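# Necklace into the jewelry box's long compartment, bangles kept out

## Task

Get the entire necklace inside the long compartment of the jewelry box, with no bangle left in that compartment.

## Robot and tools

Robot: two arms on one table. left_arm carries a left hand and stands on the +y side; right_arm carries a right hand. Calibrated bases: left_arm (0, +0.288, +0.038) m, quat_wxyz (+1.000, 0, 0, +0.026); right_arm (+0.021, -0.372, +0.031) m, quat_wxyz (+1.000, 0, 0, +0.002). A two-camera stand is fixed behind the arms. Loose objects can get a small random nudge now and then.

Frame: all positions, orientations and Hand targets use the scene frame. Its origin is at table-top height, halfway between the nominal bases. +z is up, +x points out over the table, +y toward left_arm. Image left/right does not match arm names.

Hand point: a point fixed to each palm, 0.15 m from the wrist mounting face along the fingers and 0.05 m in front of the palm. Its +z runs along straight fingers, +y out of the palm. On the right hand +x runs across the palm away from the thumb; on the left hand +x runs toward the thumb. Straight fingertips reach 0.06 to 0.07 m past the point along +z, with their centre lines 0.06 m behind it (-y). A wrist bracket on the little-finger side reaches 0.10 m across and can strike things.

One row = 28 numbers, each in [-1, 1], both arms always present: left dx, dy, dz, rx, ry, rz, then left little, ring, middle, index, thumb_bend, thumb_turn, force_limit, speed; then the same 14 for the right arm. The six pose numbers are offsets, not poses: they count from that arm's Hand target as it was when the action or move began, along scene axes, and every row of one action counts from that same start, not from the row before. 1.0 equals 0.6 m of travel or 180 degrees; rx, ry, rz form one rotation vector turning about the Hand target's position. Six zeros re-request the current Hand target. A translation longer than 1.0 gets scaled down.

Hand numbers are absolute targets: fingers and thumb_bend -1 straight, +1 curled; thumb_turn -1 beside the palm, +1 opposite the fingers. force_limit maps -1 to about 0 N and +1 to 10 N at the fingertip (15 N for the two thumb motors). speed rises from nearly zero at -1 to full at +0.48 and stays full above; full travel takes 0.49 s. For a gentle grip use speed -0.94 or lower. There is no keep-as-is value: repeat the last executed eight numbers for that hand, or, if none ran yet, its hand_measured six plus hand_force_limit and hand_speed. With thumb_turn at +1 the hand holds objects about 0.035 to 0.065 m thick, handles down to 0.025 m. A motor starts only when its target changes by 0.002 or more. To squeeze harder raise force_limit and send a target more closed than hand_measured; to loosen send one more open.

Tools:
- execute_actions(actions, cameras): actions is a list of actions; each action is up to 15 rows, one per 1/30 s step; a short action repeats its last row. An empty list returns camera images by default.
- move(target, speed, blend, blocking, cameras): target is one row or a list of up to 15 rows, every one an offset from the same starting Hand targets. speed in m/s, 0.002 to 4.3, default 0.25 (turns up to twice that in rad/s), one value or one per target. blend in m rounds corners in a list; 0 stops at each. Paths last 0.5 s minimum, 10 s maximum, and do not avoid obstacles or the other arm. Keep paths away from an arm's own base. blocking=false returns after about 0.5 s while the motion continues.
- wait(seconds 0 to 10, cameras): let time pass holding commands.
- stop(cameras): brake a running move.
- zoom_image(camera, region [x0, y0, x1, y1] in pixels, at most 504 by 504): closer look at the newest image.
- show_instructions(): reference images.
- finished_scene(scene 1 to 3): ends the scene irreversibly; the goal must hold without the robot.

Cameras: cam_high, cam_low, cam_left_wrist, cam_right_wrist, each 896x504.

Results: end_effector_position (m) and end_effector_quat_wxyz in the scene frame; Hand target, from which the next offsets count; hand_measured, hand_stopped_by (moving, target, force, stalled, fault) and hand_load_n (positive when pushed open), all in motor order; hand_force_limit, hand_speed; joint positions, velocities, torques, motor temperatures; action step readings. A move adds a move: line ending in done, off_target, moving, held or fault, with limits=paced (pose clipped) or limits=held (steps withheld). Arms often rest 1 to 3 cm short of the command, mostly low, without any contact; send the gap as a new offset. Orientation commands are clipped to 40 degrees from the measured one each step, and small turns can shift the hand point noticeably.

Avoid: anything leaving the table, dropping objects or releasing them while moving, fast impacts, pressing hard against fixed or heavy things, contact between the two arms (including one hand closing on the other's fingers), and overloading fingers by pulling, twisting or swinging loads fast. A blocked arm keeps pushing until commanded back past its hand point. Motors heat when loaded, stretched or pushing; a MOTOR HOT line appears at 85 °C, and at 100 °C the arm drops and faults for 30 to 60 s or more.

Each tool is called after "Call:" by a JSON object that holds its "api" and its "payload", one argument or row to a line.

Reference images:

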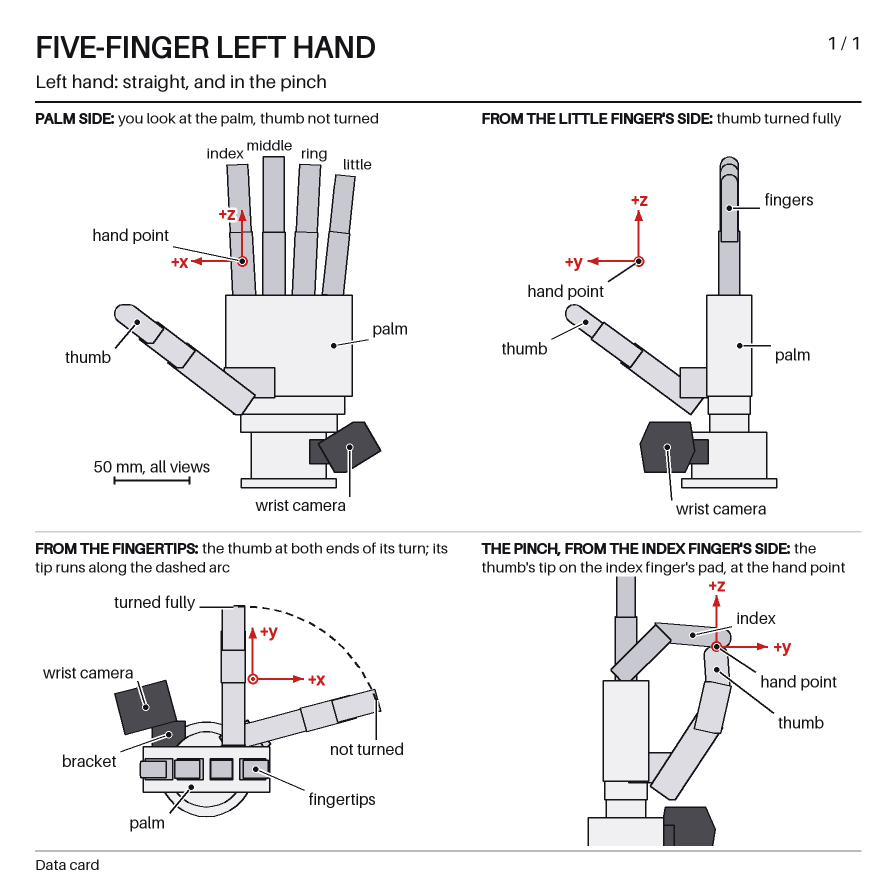

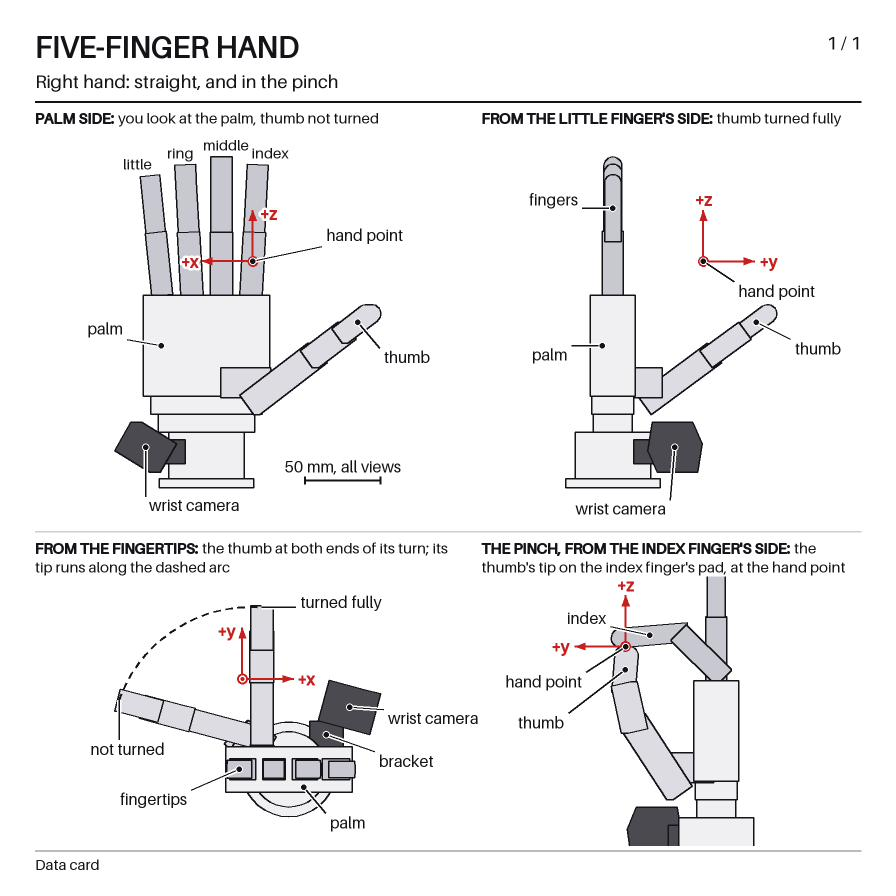

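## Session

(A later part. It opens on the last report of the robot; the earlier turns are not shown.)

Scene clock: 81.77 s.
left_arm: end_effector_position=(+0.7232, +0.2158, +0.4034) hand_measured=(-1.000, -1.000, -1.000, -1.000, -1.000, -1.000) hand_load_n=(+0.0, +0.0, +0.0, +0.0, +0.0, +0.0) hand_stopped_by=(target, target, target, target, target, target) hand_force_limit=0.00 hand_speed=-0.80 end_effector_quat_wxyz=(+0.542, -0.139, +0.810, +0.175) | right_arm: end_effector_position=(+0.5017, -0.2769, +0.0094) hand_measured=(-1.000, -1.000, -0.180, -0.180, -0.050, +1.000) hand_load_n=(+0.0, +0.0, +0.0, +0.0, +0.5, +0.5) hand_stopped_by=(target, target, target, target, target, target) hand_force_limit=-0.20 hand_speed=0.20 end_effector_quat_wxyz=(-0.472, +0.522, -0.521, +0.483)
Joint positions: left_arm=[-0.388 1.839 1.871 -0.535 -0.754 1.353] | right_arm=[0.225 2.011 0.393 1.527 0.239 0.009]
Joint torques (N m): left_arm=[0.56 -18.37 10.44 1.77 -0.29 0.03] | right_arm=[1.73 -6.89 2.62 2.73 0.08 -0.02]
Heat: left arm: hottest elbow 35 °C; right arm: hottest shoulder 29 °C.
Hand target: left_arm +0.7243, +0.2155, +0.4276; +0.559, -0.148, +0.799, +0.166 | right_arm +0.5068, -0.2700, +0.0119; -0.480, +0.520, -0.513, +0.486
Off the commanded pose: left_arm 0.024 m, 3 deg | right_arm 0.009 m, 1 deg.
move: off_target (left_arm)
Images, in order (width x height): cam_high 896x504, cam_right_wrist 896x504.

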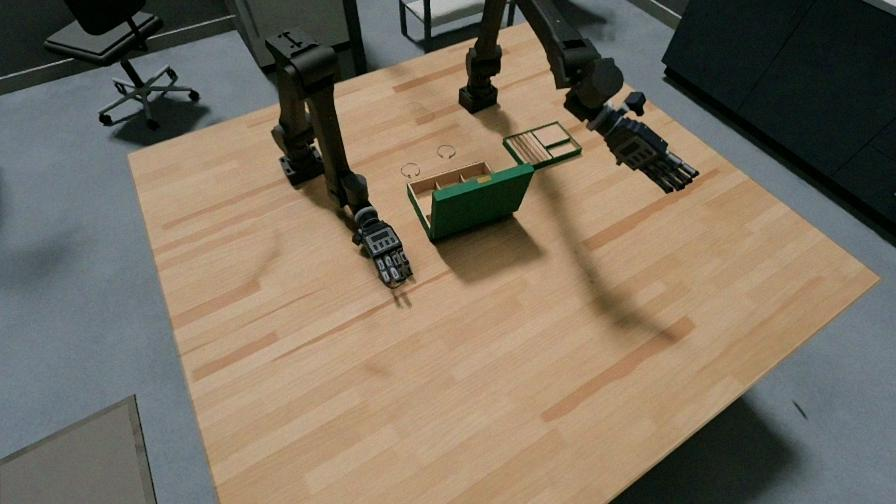

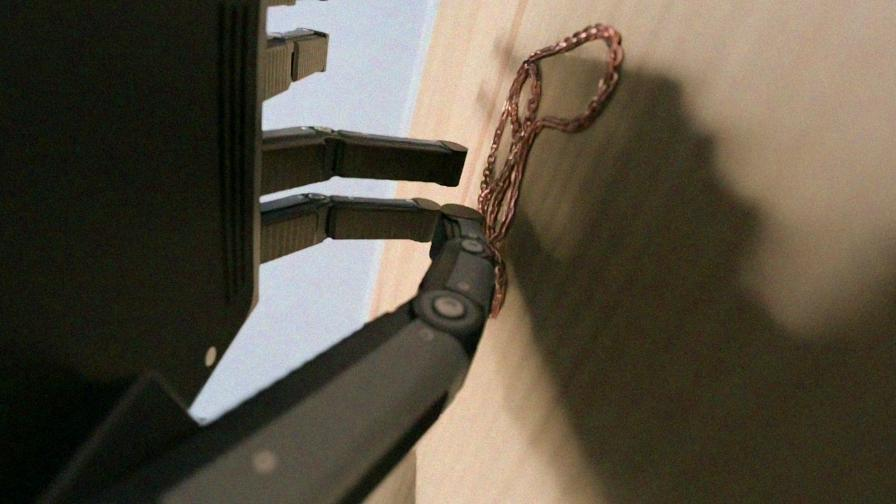

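Call:
{"api": "move", "payload": {
  "target": [
    [0,0,0,0,0,0,-1,-1,-1,-1,-1,-1,0,-0.8, 0.0117,-0.003,0.035,0,0,0,-1,-1,-0.18,-0.18,-0.02,1,-0.2,0.2],
    [0,0,0,0,0,0,-1,-1,-1,-1,-1,-1,0,-0.8, 0.025,-0.003,0.035,0,0,0,-1,-1,-0.18,-0.18,-0.02,1,-0.2,0.2],
    [0,0,0,0,0,0,-1,-1,-1,-1,-1,-1,0,-0.8, 0.025,-0.003,-0.006,0,0,0,-1,-1,-0.18,-0.18,-0.02,1,-0.2,0.2]
  ],
  "speed": 0.1,
  "cameras": ["cam_high","cam_low","cam_right_wrist"]
}}

Call:
{"api": "zoom_image", "payload": {
  "camera": "cam_high",
  "region": [350, 230, 450, 330]
}}

Call:
{"api": "zoom_image", "payload": {
  "camera": "cam_low",
  "region": [155, 240, 230, 300]
}}

Scene clock: 88.10 s.
left_arm: end_effector_position=(+0.7232, +0.2158, +0.4034) hand_measured=(-1.000, -1.000, -1.000, -1.000, -1.000, -1.000) hand_load_n=(+0.5, +0.0, +0.0, +0.0, +0.0, +0.0) hand_stopped_by=(target, target, target, target, target, target) hand_force_limit=0.00 hand_speed=-0.80 end_effector_quat_wxyz=(+0.542, -0.139, +0.810, +0.175) | right_arm: end_effector_position=(+0.5131, -0.2720, +0.0034) hand_measured=(-1.000, -1.000, -0.180, -0.180, -0.020, +1.000) hand_load_n=(+0.0, +0.0, +0.0, +0.0, +0.0, +0.0) hand_stopped_by=(target, target, target, target, target, target) hand_force_limit=-0.20 hand_speed=0.20 end_effector_quat_wxyz=(-0.472, +0.527, -0.520, +0.479)
Joint positions: left_arm=[-0.388 1.839 1.871 -0.535 -0.754 1.353] | right_arm=[0.225 2.029 0.429 1.502 0.228 0.009]
Joint torques (N m): left_arm=[0.56 -18.55 10.39 1.76 -0.32 0.02] | right_arm=[0.62 -7.41 3.03 2.73 -0.16 -0.03]
Heat: left arm: hottest elbow 35 °C; right arm: hottest shoulder 29 °C.
Hand target: left_arm +0.7243, +0.2155, +0.4276; +0.559, -0.148, +0.799, +0.166 | right_arm +0.5217, -0.2718, +0.0082; -0.480, +0.520, -0.513, +0.486
Off the commanded pose: left_arm 0.024 m, 3 deg | right_arm 0.010 m, 2 deg.
move: off_target (left_arm)
Images, in order (width x height): cam_high 896x504, cam_low 896x504, cam_right_wrist 896x504.

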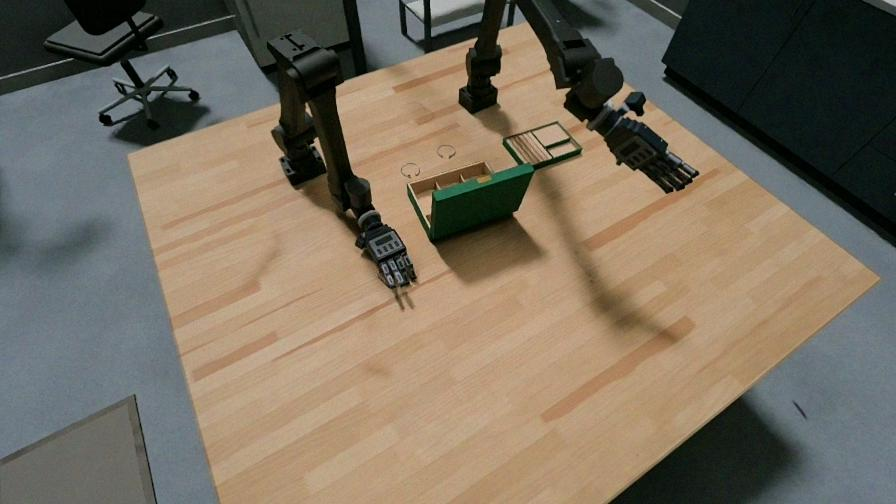

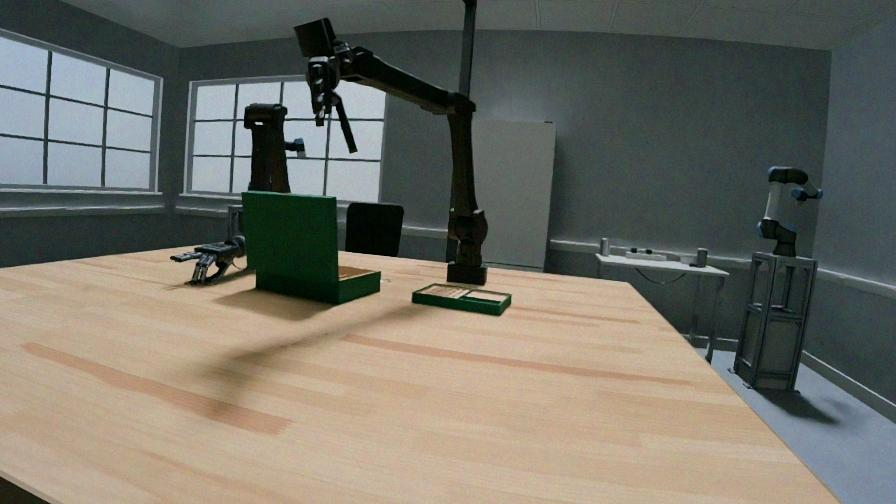

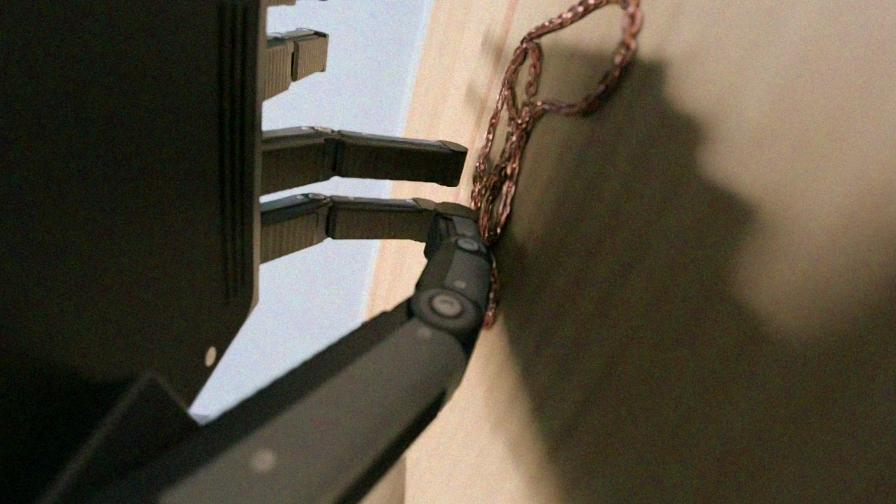

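Scaled by 5.040 from the camera's 896x504 image, which has a finer 1280x720 frame.

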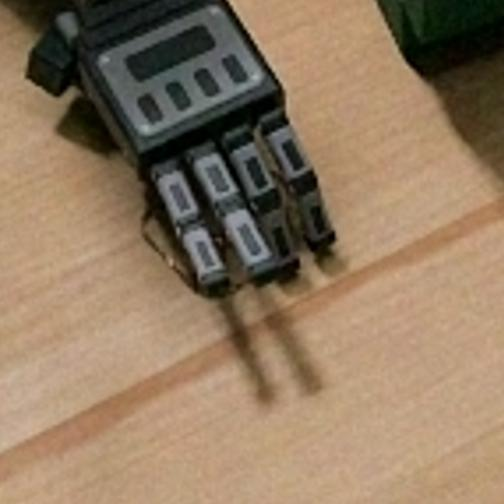

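Scaled by 6.720 from the camera's 896x504 image, which has a finer 1280x720 frame.

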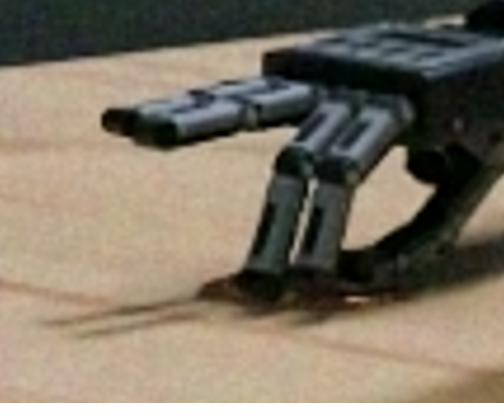

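Call:
{"api": "move", "payload": {
  "target": [
    [0,0,0,0,0,0,-1,-1,-1,-1,-1,-1,0,-0.8, 0,0,-0.012,0,0,0,-1,-1,0.0,0.0,-0.02,1,-0.1,-0.5],
    [0,0,0,0,0,0,-1,-1,-1,-1,-1,-1,0,-0.8, 0,0,-0.016,0,0,0,-1,-1,0.7,0.7,-0.02,1,0.0,-0.7]
  ],
  "speed": 0.05,
  "cameras": ["cam_high","cam_low","cam_right_wrist"]
}}

Call:
{"api": "zoom_image", "payload": {
  "camera": "cam_low",
  "region": [155, 240, 230, 300]
}}

Scene clock: 91.07 s.
left_arm: end_effector_position=(+0.7232, +0.2158, +0.4034) hand_measured=(-1.000, -1.000, -1.000, -1.000, -1.000, -1.000) hand_load_n=(+0.0, +0.0, +0.0, +0.0, +0.0, +0.0) hand_stopped_by=(target, target, target, target, target, target) hand_force_limit=0.00 hand_speed=-0.80 end_effector_quat_wxyz=(+0.542, -0.139, +0.810, +0.175) | right_arm: end_effector_position=(+0.5244, -0.2694, +0.0099) hand_measured=(-1.000, -1.000, +0.242, +0.244, -0.020, +1.000) hand_load_n=(+0.0, +0.0, +10.5, +6.0, +1.5, +0.0) hand_stopped_by=(target, target, force, force, target, target) hand_force_limit=0.00 hand_speed=-0.70 end_effector_quat_wxyz=(+0.488, -0.512, +0.511, -0.488)
Joint positions: left_arm=[-0.388 1.839 1.871 -0.535 -0.754 1.353] | right_arm=[0.225 2.058 0.455 1.554 0.228 0.009]
Joint torques (N m): left_arm=[0.5 -18.32 10.47 1.78 -0.31 0.04] | right_arm=[0.56 -6.89 1.69 1.81 -0.17 -0.03]
Heat: left arm: hottest elbow 35 °C; right arm: hottest shoulder 29 °C.
Hand target: left_arm +0.7243, +0.2155, +0.4276; +0.559, -0.148, +0.799, +0.166 | right_arm +0.5219, -0.2718, -0.0011; +0.480, -0.519, +0.513, -0.487
Off the commanded pose: left_arm 0.024 m, 3 deg | right_arm 0.012 m, 1 deg.
joint sent to its limit (right arm) — joint 4 (wrist pitch), upper limit. The joint targets still meet the commanded pose.
move: off_target (left_arm, right_arm)
Images, in order (width x height): cam_high 896x504, cam_low 896x504, cam_right_wrist 896x504.

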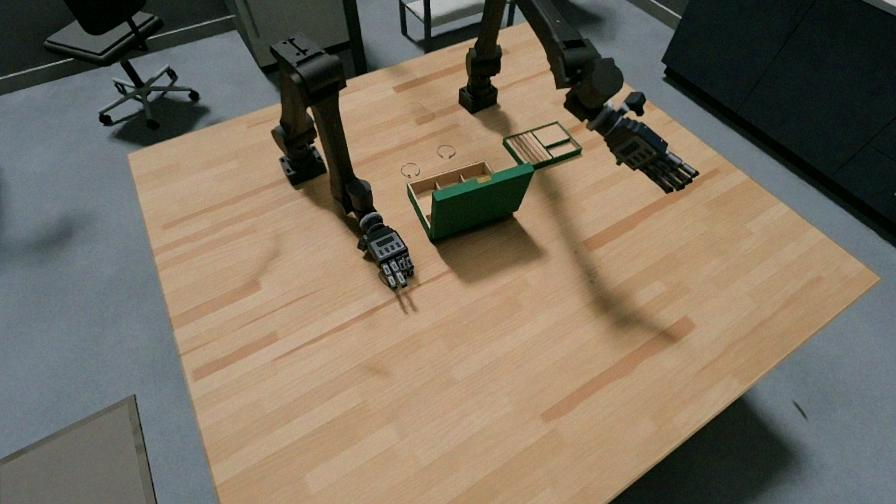

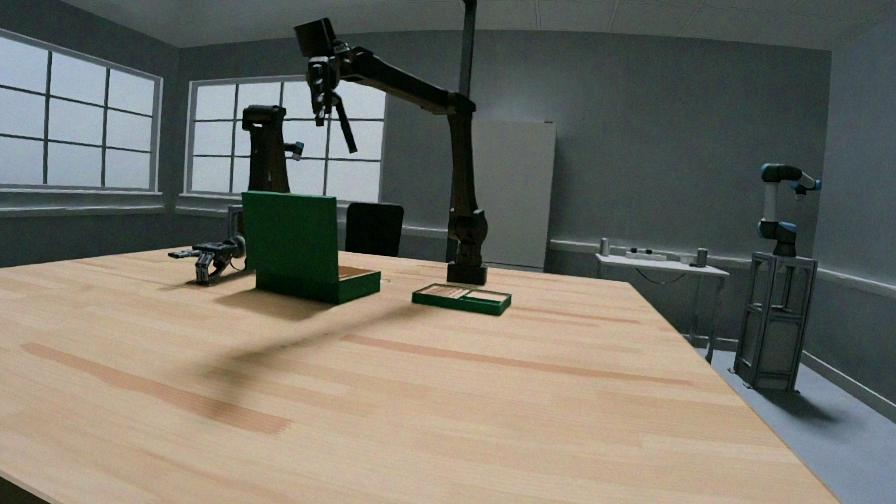

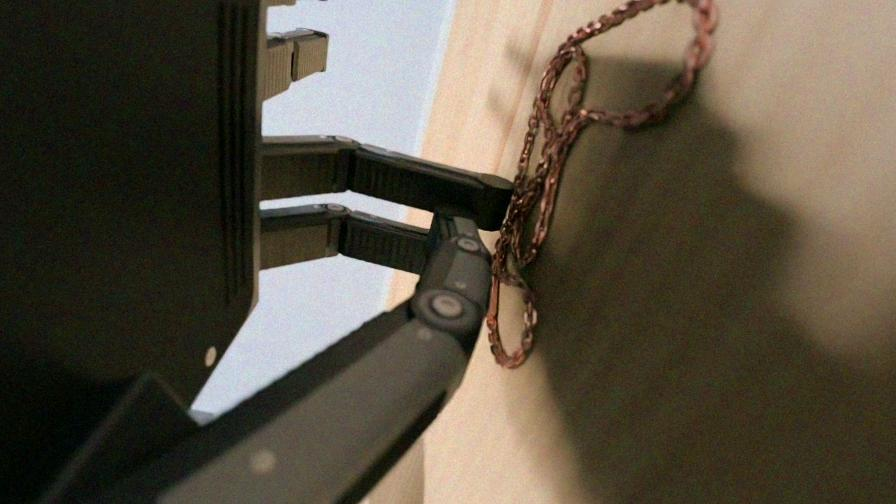

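Scaled by 6.720 from the camera's 896x504 image, which has a finer 1280x720 frame.

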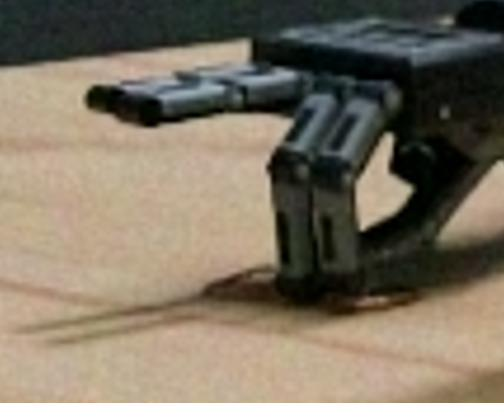

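Call:
{"api": "move", "payload": {
  "target": [0,0,0,0,0,0,-1,-1,-1,-1,-1,-1,0,-0.8, 0,0,0.1,0,0,0,-1,-1,0.7,0.7,-0.02,1,0.0,-0.7],
  "speed": 0.06,
  "cameras": ["cam_right_wrist"]
}}

Scene clock: 93.20 s.
left_arm: end_effector_position=(+0.7232, +0.2158, +0.4034) hand_measured=(-1.000, -1.000, -1.000, -1.000, -1.000, -1.000) hand_load_n=(+0.0, +0.0, +0.0, +0.0, +0.0, +0.0) hand_stopped_by=(target, target, target, target, target, target) hand_force_limit=0.00 hand_speed=-0.80 end_effector_quat_wxyz=(+0.542, -0.139, +0.810, +0.175) | right_arm: end_effector_position=(+0.5226, -0.2698, +0.0537) hand_measured=(-1.000, -1.000, +0.242, +0.244, -0.020, +1.000) hand_load_n=(+0.0, +0.0, +10.5, +6.0, +1.5, +0.0) hand_stopped_by=(target, target, force, force, target, target) hand_force_limit=0.00 hand_speed=-0.70 end_effector_quat_wxyz=(+0.480, -0.519, +0.515, -0.484)
Joint positions: left_arm=[-0.388 1.839 1.871 -0.535 -0.754 1.353] | right_arm=[0.225 1.832 0.423 1.337 0.228 0.009]
Joint torques (N m): left_arm=[0.56 -18.67 10.45 1.74 -0.31 0.05] | right_arm=[0.56 -8.94 2.66 1.44 -0.16 -0.03]
Heat: left arm: hottest elbow 35 °C; right arm: hottest shoulder 29 °C.
Hand target: left_arm +0.7243, +0.2155, +0.4276; +0.559, -0.148, +0.799, +0.166 | right_arm +0.5219, -0.2719, +0.0588; +0.480, -0.519, +0.513, -0.487
Off the commanded pose: left_arm 0.024 m, 3 deg | right_arm 0.006 m, 0 deg.
move: off_target (left_arm)
Images, in order (width x height): cam_right_wrist 896x504.

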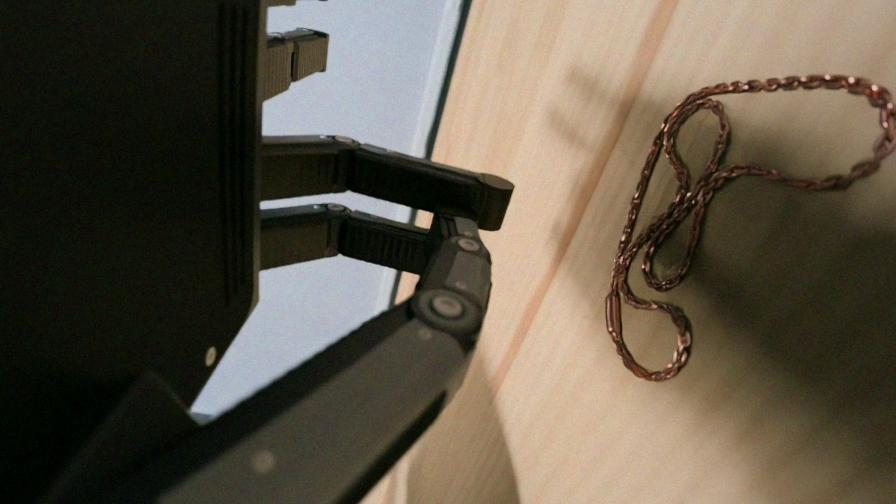

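Call:
{"api": "move", "payload": {
  "target": [0,0,0,0,0,0,-1,-1,-1,-1,-1,-1,0,-0.8, 0,0,0.1,0,0,0,-1,-1,0.7,0.7,-0.02,1,0.0,-0.7],
  "speed": 0.2,
  "cameras": ["cam_high","cam_right_wrist"]
}}

Call:
{"api": "zoom_image", "payload": {
  "camera": "cam_high",
  "region": [350, 230, 450, 330]
}}

Scene clock: 95.37 s.
left_arm: end_effector_position=(+0.7232, +0.2158, +0.4034) hand_measured=(-1.000, -1.000, -1.000, -1.000, -1.000, -1.000) hand_load_n=(+0.0, +0.0, +0.0, +0.0, +0.0, +0.0) hand_stopped_by=(target, target, target, target, target, target) hand_force_limit=0.00 hand_speed=-0.80 end_effector_quat_wxyz=(+0.542, -0.139, +0.810, +0.175) | right_arm: end_effector_position=(+0.5187, -0.2707, +0.1104) hand_measured=(-1.000, -1.000, +0.242, +0.244, -0.020, +1.000) hand_load_n=(+0.0, +0.0, +10.5, +6.0, +1.5, +0.0) hand_stopped_by=(target, target, force, force, target, target) hand_force_limit=0.00 hand_speed=-0.70 end_effector_quat_wxyz=(-0.477, +0.522, -0.517, +0.482)
Joint positions: left_arm=[-0.388 1.839 1.871 -0.535 -0.754 1.353] | right_arm=[0.225 1.565 0.415 1.068 0.228 0.009]
Joint torques (N m): left_arm=[0.5 -18.61 10.36 1.74 -0.31 0.04] | right_arm=[0.56 -7.53 5.37 1.43 -0.15 -0.03]
Heat: left arm: hottest elbow 35 °C; right arm: hottest shoulder 29 °C.
Hand target: left_arm +0.7243, +0.2155, +0.4276; +0.559, -0.148, +0.799, +0.166 | right_arm +0.5218, -0.2719, +0.1187; -0.480, +0.520, -0.513, +0.487
Off the commanded pose: left_arm 0.024 m, 3 deg | right_arm 0.009 m, 1 deg.
move: off_target (left_arm)
Images, in order (width x height): cam_high 896x504, cam_right_wrist 896x504.

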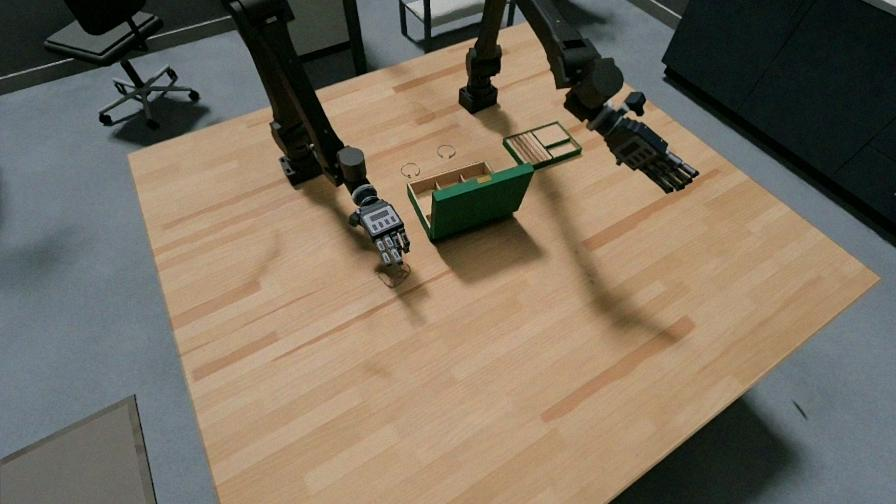

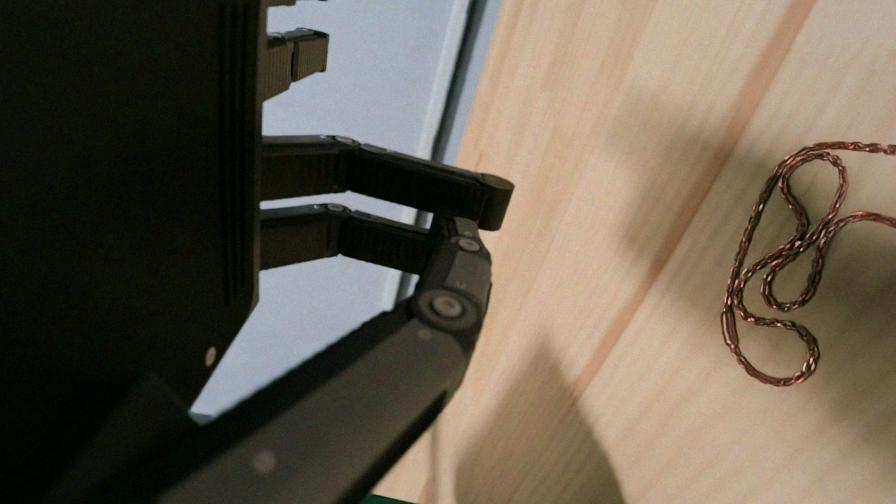

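Scaled by 5.040 from the camera's 896x504 image, which has a finer 1280x720 frame.

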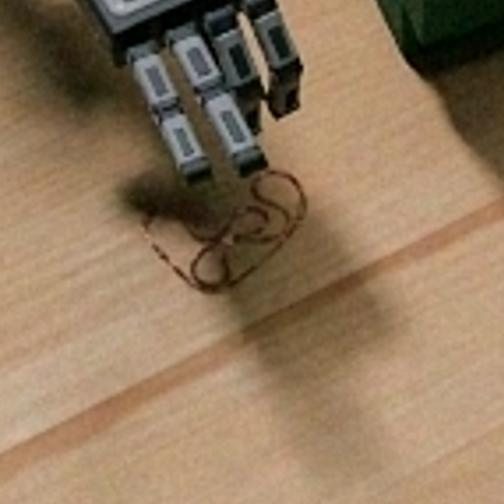

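Call:
{"api": "move", "payload": {
  "target": [
    [0,0,0,0,0,0,-1,-1,-1,-1,-1,-1,0,-0.8, 0.0187,-0.022,0,0,0,0,-1,-1,-0.05,-0.05,-0.05,1,-0.2,0.2],
    [0,0,0,0,0,0,-1,-1,-1,-1,-1,-1,0,-0.8, 0.0187,-0.022,-0.155,0,0,0,-1,-1,-0.05,-0.05,-0.05,1,-0.2,0.2]
  ],
  "speed": 0.15,
  "cameras": ["cam_high","cam_right_wrist"]
}}

Call:
{"api": "zoom_image", "payload": {
  "camera": "cam_high",
  "region": [350, 230, 450, 330]
}}

Scene clock: 100.83 s.
left_arm: end_effector_position=(+0.7232, +0.2158, +0.4034) hand_measured=(-1.000, -1.000, -1.000, -1.000, -1.000, -1.000) hand_load_n=(+0.0, +0.0, +0.0, +0.5, +0.0, +0.0) hand_stopped_by=(target, target, target, target, target, target) hand_force_limit=0.00 hand_speed=-0.80 end_effector_quat_wxyz=(+0.542, -0.139, +0.810, +0.175) | right_arm: end_effector_position=(+0.5232, -0.2803, +0.0217) hand_measured=(-1.000, -1.000, -0.050, -0.050, -0.050, +1.000) hand_load_n=(+0.0, +0.0, +0.0, +0.0, +0.0, +0.0) hand_stopped_by=(target, target, target, target, target, target) hand_force_limit=-0.20 hand_speed=0.20 end_effector_quat_wxyz=(-0.476, +0.527, -0.519, +0.476)
Joint positions: left_arm=[-0.388 1.839 1.871 -0.535 -0.754 1.353] | right_arm=[0.187 1.95 0.437 1.417 0.181 0.009]
Joint torques (N m): left_arm=[0.5 -18.9 10.43 1.74 -0.32 0.04] | right_arm=[-0.03 -7.06 3.74 2.77 -0.17 -0.07]
Heat: left arm: hottest elbow 36 °C; right arm: hottest shoulder 29 °C.
Hand target: left_arm +0.7243, +0.2155, +0.4276; +0.559, -0.148, +0.799, +0.166 | right_arm +0.5330, -0.2849, +0.0256; -0.480, +0.520, -0.513, +0.486
Off the commanded pose: left_arm 0.024 m, 3 deg | right_arm 0.012 m, 2 deg.
move: off_target (left_arm, right_arm)
Images, in order (width x height): cam_high 896x504, cam_right_wrist 896x504.

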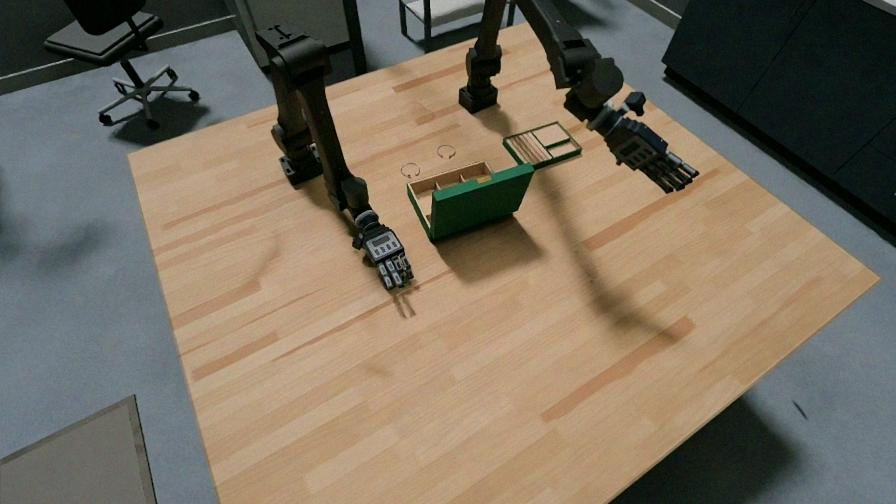

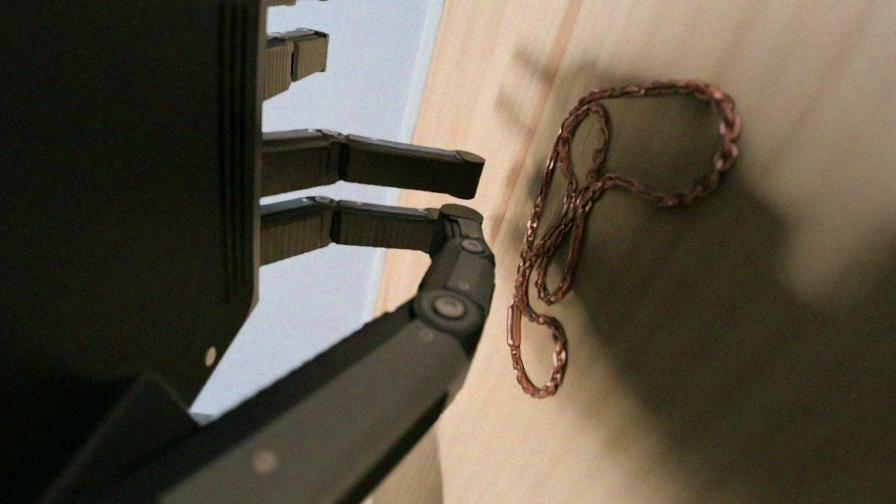

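Scaled by 5.040 from the camera's 896x504 image, which has a finer 1280x720 frame.

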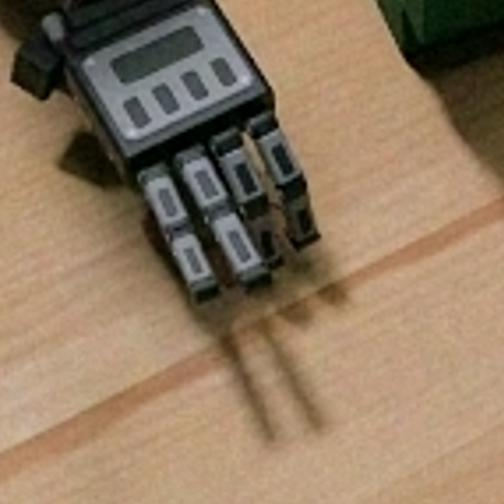

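Call:
{"api": "move", "payload": {
  "target": [0,0,0,0,0,0,-1,-1,-1,-1,-1,-1,0,-0.8, 0,0,-0.045,0,0,0,-1,-1,-0.03,-0.03,-0.03,1,-0.2,0.2],
  "speed": 0.08,
  "cameras": ["cam_high","cam_right_wrist","cam_low"]
}}

Call:
{"api": "zoom_image", "payload": {
  "camera": "cam_high",
  "region": [350, 230, 450, 330]
}}

Call:
{"api": "zoom_image", "payload": {
  "camera": "cam_low",
  "region": [155, 240, 230, 300]
}}

Scene clock: 102.60 s.
left_arm: end_effector_position=(+0.7232, +0.2158, +0.4034) hand_measured=(-1.000, -1.000, -1.000, -1.000, -1.000, -1.000) hand_load_n=(+0.0, +0.0, +0.0, +0.0, +0.0, +0.0) hand_stopped_by=(target, target, target, target, target, target) hand_force_limit=0.00 hand_speed=-0.80 end_effector_quat_wxyz=(+0.542, -0.139, +0.810, +0.175) | right_arm: end_effector_position=(+0.5274, -0.2795, +0.0028) hand_measured=(-1.000, -1.000, -0.030, -0.030, -0.030, +1.000) hand_load_n=(+0.0, +0.0, -0.5, +0.0, +0.5, +0.0) hand_stopped_by=(target, target, target, target, target, target) hand_force_limit=-0.20 hand_speed=0.20 end_effector_quat_wxyz=(+0.483, -0.521, +0.515, -0.480)
Joint positions: left_arm=[-0.388 1.839 1.871 -0.535 -0.754 1.353] | right_arm=[0.187 2.059 0.462 1.522 0.181 0.009]
Joint torques (N m): left_arm=[0.79 -18.78 10.43 1.8 -0.31 0.04] | right_arm=[-0.03 -7.06 2.86 2.36 -0.18 -0.07]
Heat: left arm: hottest elbow 36 °C; right arm: hottest shoulder 29 °C.
Hand target: left_arm +0.7243, +0.2155, +0.4276; +0.559, -0.148, +0.799, +0.166 | right_arm +0.5331, -0.2848, -0.0012; +0.480, -0.520, +0.513, -0.486
Off the commanded pose: left_arm 0.024 m, 3 deg | right_arm 0.009 m, 1 deg.
move: off_target (left_arm)
Images, in order (width x height): cam_high 896x504, cam_low 896x504, cam_right_wrist 896x504.

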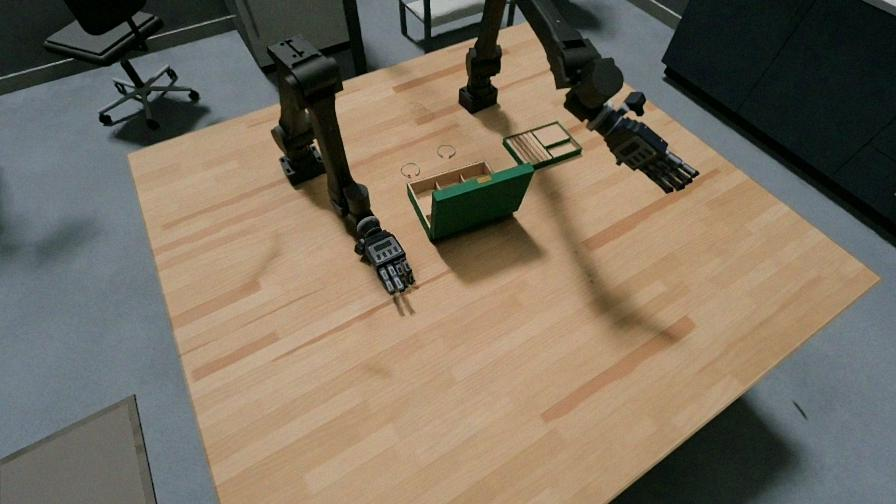

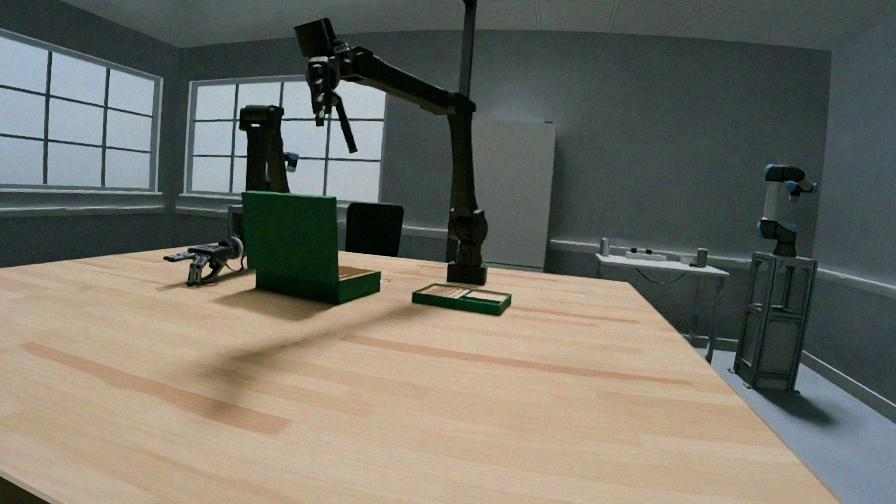

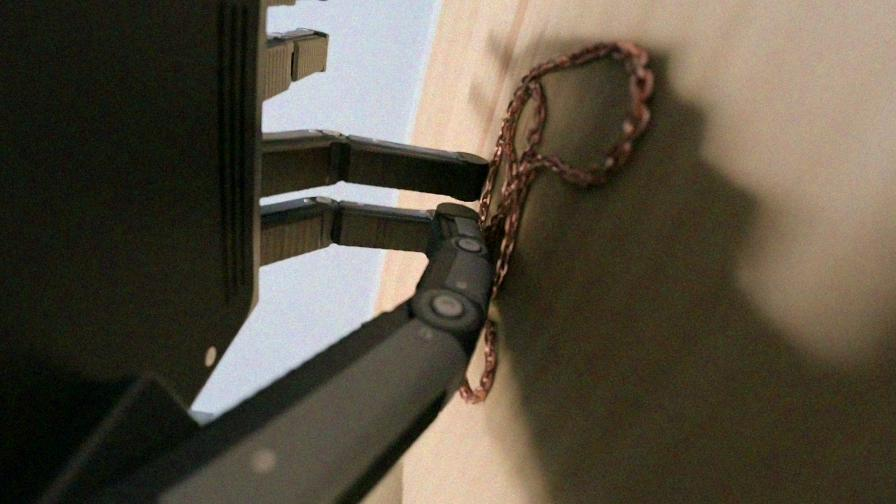

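Scaled by 5.040 from the camera's 896x504 image, which has a finer 1280x720 frame.

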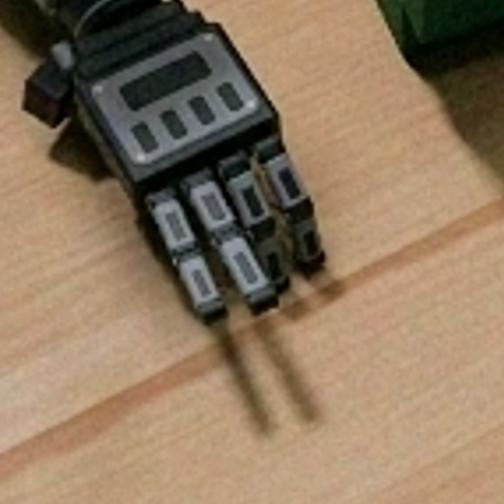

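Scaled by 6.720 from the camera's 896x504 image, which has a finer 1280x720 frame.

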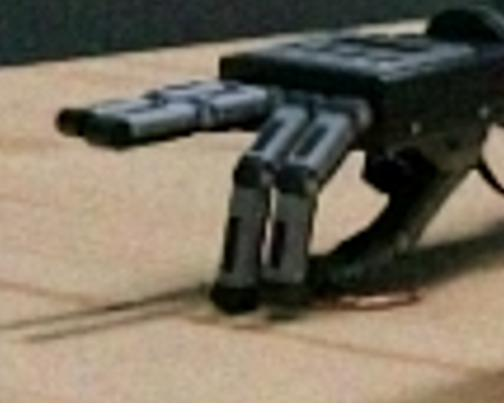

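Call:
{"api": "move", "payload": {
  "target": [
    [0,0,0,0,0,0,-1,-1,-1,-1,-1,-1,0,-0.8, 0,0,-0.01,0,0,0,-1,-1,0.04,0.04,-0.03,1,-0.1,-0.5],
    [0,0,0,0,0,0,-1,-1,-1,-1,-1,-1,0,-0.8, 0,0,-0.014,0,0,0,-1,-1,0.7,0.7,-0.03,1,0.0,-0.7]
  ],
  "speed": 0.05,
  "cameras": ["cam_right_wrist","cam_low"]
}}

Call:
{"api": "zoom_image", "payload": {
  "camera": "cam_low",
  "region": [155, 240, 230, 300]
}}

Scene clock: 105.53 s.
left_arm: end_effector_position=(+0.7232, +0.2158, +0.4034) hand_measured=(-1.000, -1.000, -1.000, -1.000, -1.000, -1.000) hand_load_n=(+0.0, -0.5, +0.0, +0.0, +0.0, +0.0) hand_stopped_by=(target, target, target, target, target, target) hand_force_limit=0.00 hand_speed=-0.80 end_effector_quat_wxyz=(+0.542, -0.139, +0.810, +0.175) | right_arm: end_effector_position=(+0.5385, -0.2781, +0.0070) hand_measured=(-1.000, -1.000, +0.230, +0.256, -0.030, +1.000) hand_load_n=(+0.0, +0.0, +4.5, +10.5, +1.5, -0.5) hand_stopped_by=(target, target, force, force, target, target) hand_force_limit=0.00 hand_speed=-0.70 end_effector_quat_wxyz=(+0.493, -0.510, +0.508, -0.488)
Joint positions: left_arm=[-0.388 1.839 1.871 -0.535 -0.754 1.353] | right_arm=[0.185 2.083 0.49 1.557 0.181 0.009]
Joint torques (N m): left_arm=[0.5 -18.73 10.41 1.77 -0.31 0.02] | right_arm=[0.09 -6.83 1.37 1.69 -0.18 -0.06]
Heat: left arm: hottest elbow 36 °C; right arm: hottest shoulder 29 °C.
Hand target: left_arm +0.7243, +0.2155, +0.4276; +0.559, -0.148, +0.799, +0.166 | right_arm +0.5331, -0.2850, -0.0096; +0.480, -0.520, +0.513, -0.487
Off the commanded pose: left_arm 0.024 m, 3 deg | right_arm 0.019 m, 2 deg.
joint read past its limit (right arm) — joint 4 (wrist pitch), upper limit.
joint sent to its limit (right arm) — joint 4 (wrist pitch), upper limit. The joint targets still meet the commanded pose.
move: off_target (left_arm, right_arm); target 2's new numbers were sent with right_arm's hand 0.015 m and 1 deg from that target
Images, in order (width x height): cam_low 896x504, cam_right_wrist 896x504.

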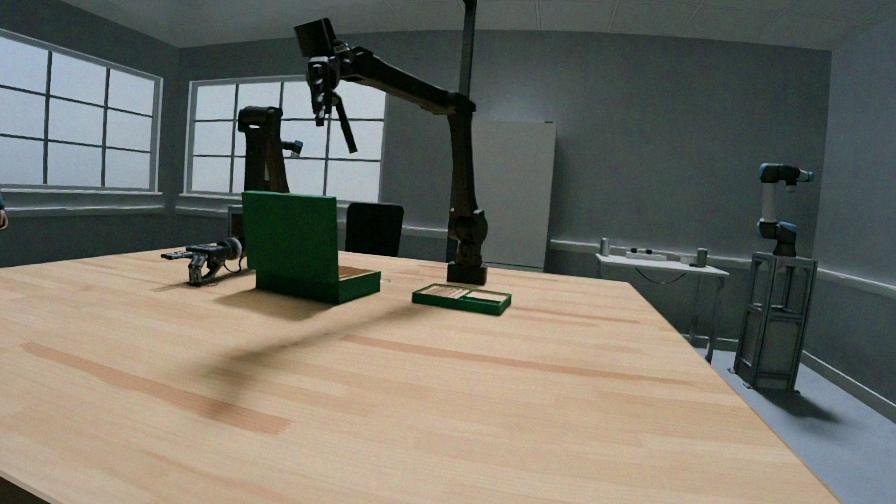

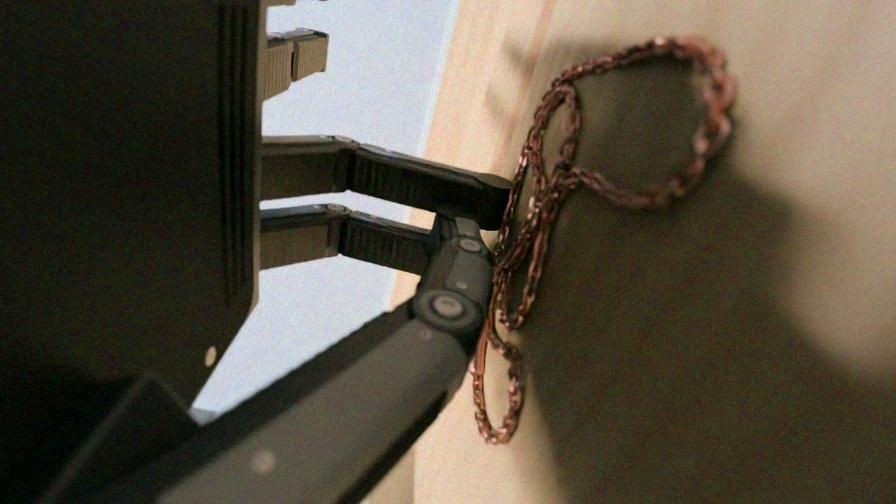

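Scaled by 6.720 from the camera's 896x504 image, which has a finer 1280x720 frame.

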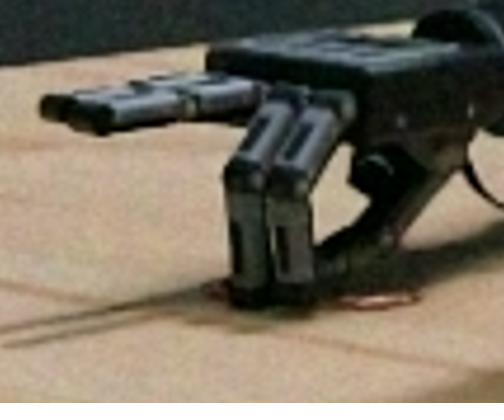

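Call:
{"api": "move", "payload": {
  "target": [0,0,0,0,0,0,-1,-1,-1,-1,-1,-1,0,-0.8, 0,0,0.1,0,0,0,-1,-1,0.7,0.7,-0.03,1,0.0,-0.7],
  "speed": 0.08,
  "cameras": ["cam_right_wrist"]
}}

Scene clock: 107.63 s.
left_arm: end_effector_position=(+0.7232, +0.2158, +0.4034) hand_measured=(-1.000, -1.000, -1.000, -1.000, -1.000, -1.000) hand_load_n=(+0.0, +0.0, +0.0, +0.0, +0.0, +0.0) hand_stopped_by=(target, target, target, target, target, target) hand_force_limit=0.00 hand_speed=-0.80 end_effector_quat_wxyz=(+0.542, -0.139, +0.810, +0.175) | right_arm: end_effector_position=(+0.5333, -0.2791, +0.0452) hand_measured=(-1.000, -1.000, +0.230, +0.256, -0.030, +1.000) hand_load_n=(+0.0, +0.0, +4.0, +10.5, +1.5, -0.5) hand_stopped_by=(target, target, force, force, target, target) hand_force_limit=0.00 hand_speed=-0.70 end_effector_quat_wxyz=(+0.483, -0.520, +0.515, -0.481)
Joint positions: left_arm=[-0.388 1.839 1.871 -0.535 -0.754 1.353] | right_arm=[0.185 1.877 0.449 1.356 0.181 0.009]
Joint torques (N m): left_arm=[0.79 -18.78 10.48 1.73 -0.31 0.04] | right_arm=[0.03 -9.29 2.48 1.44 -0.17 -0.07]
Heat: left arm: hottest elbow 36 °C; right arm: hottest shoulder 29 °C.
Hand target: left_arm +0.7243, +0.2155, +0.4276; +0.559, -0.148, +0.799, +0.166 | right_arm +0.5331, -0.2850, +0.0503; +0.480, -0.520, +0.513, -0.487
Off the commanded pose: left_arm 0.024 m, 3 deg | right_arm 0.008 m, 1 deg.
move: off_target (left_arm)
Images, in order (width x height): cam_right_wrist 896x504.

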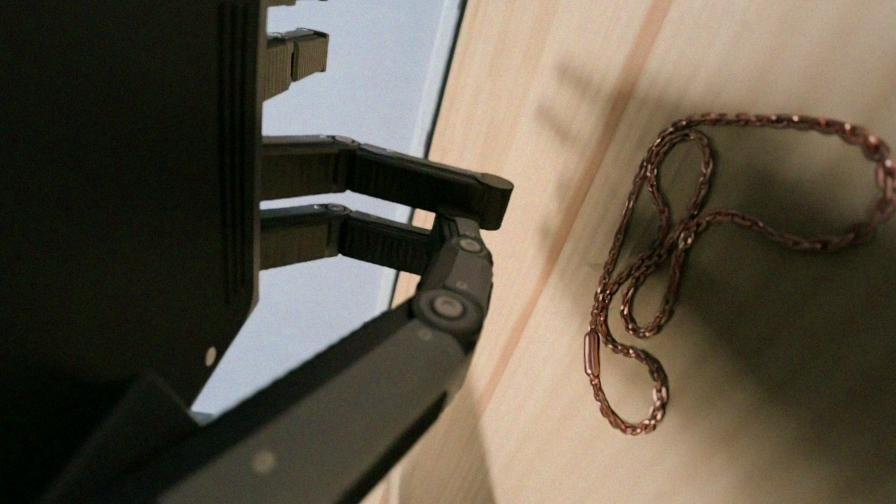

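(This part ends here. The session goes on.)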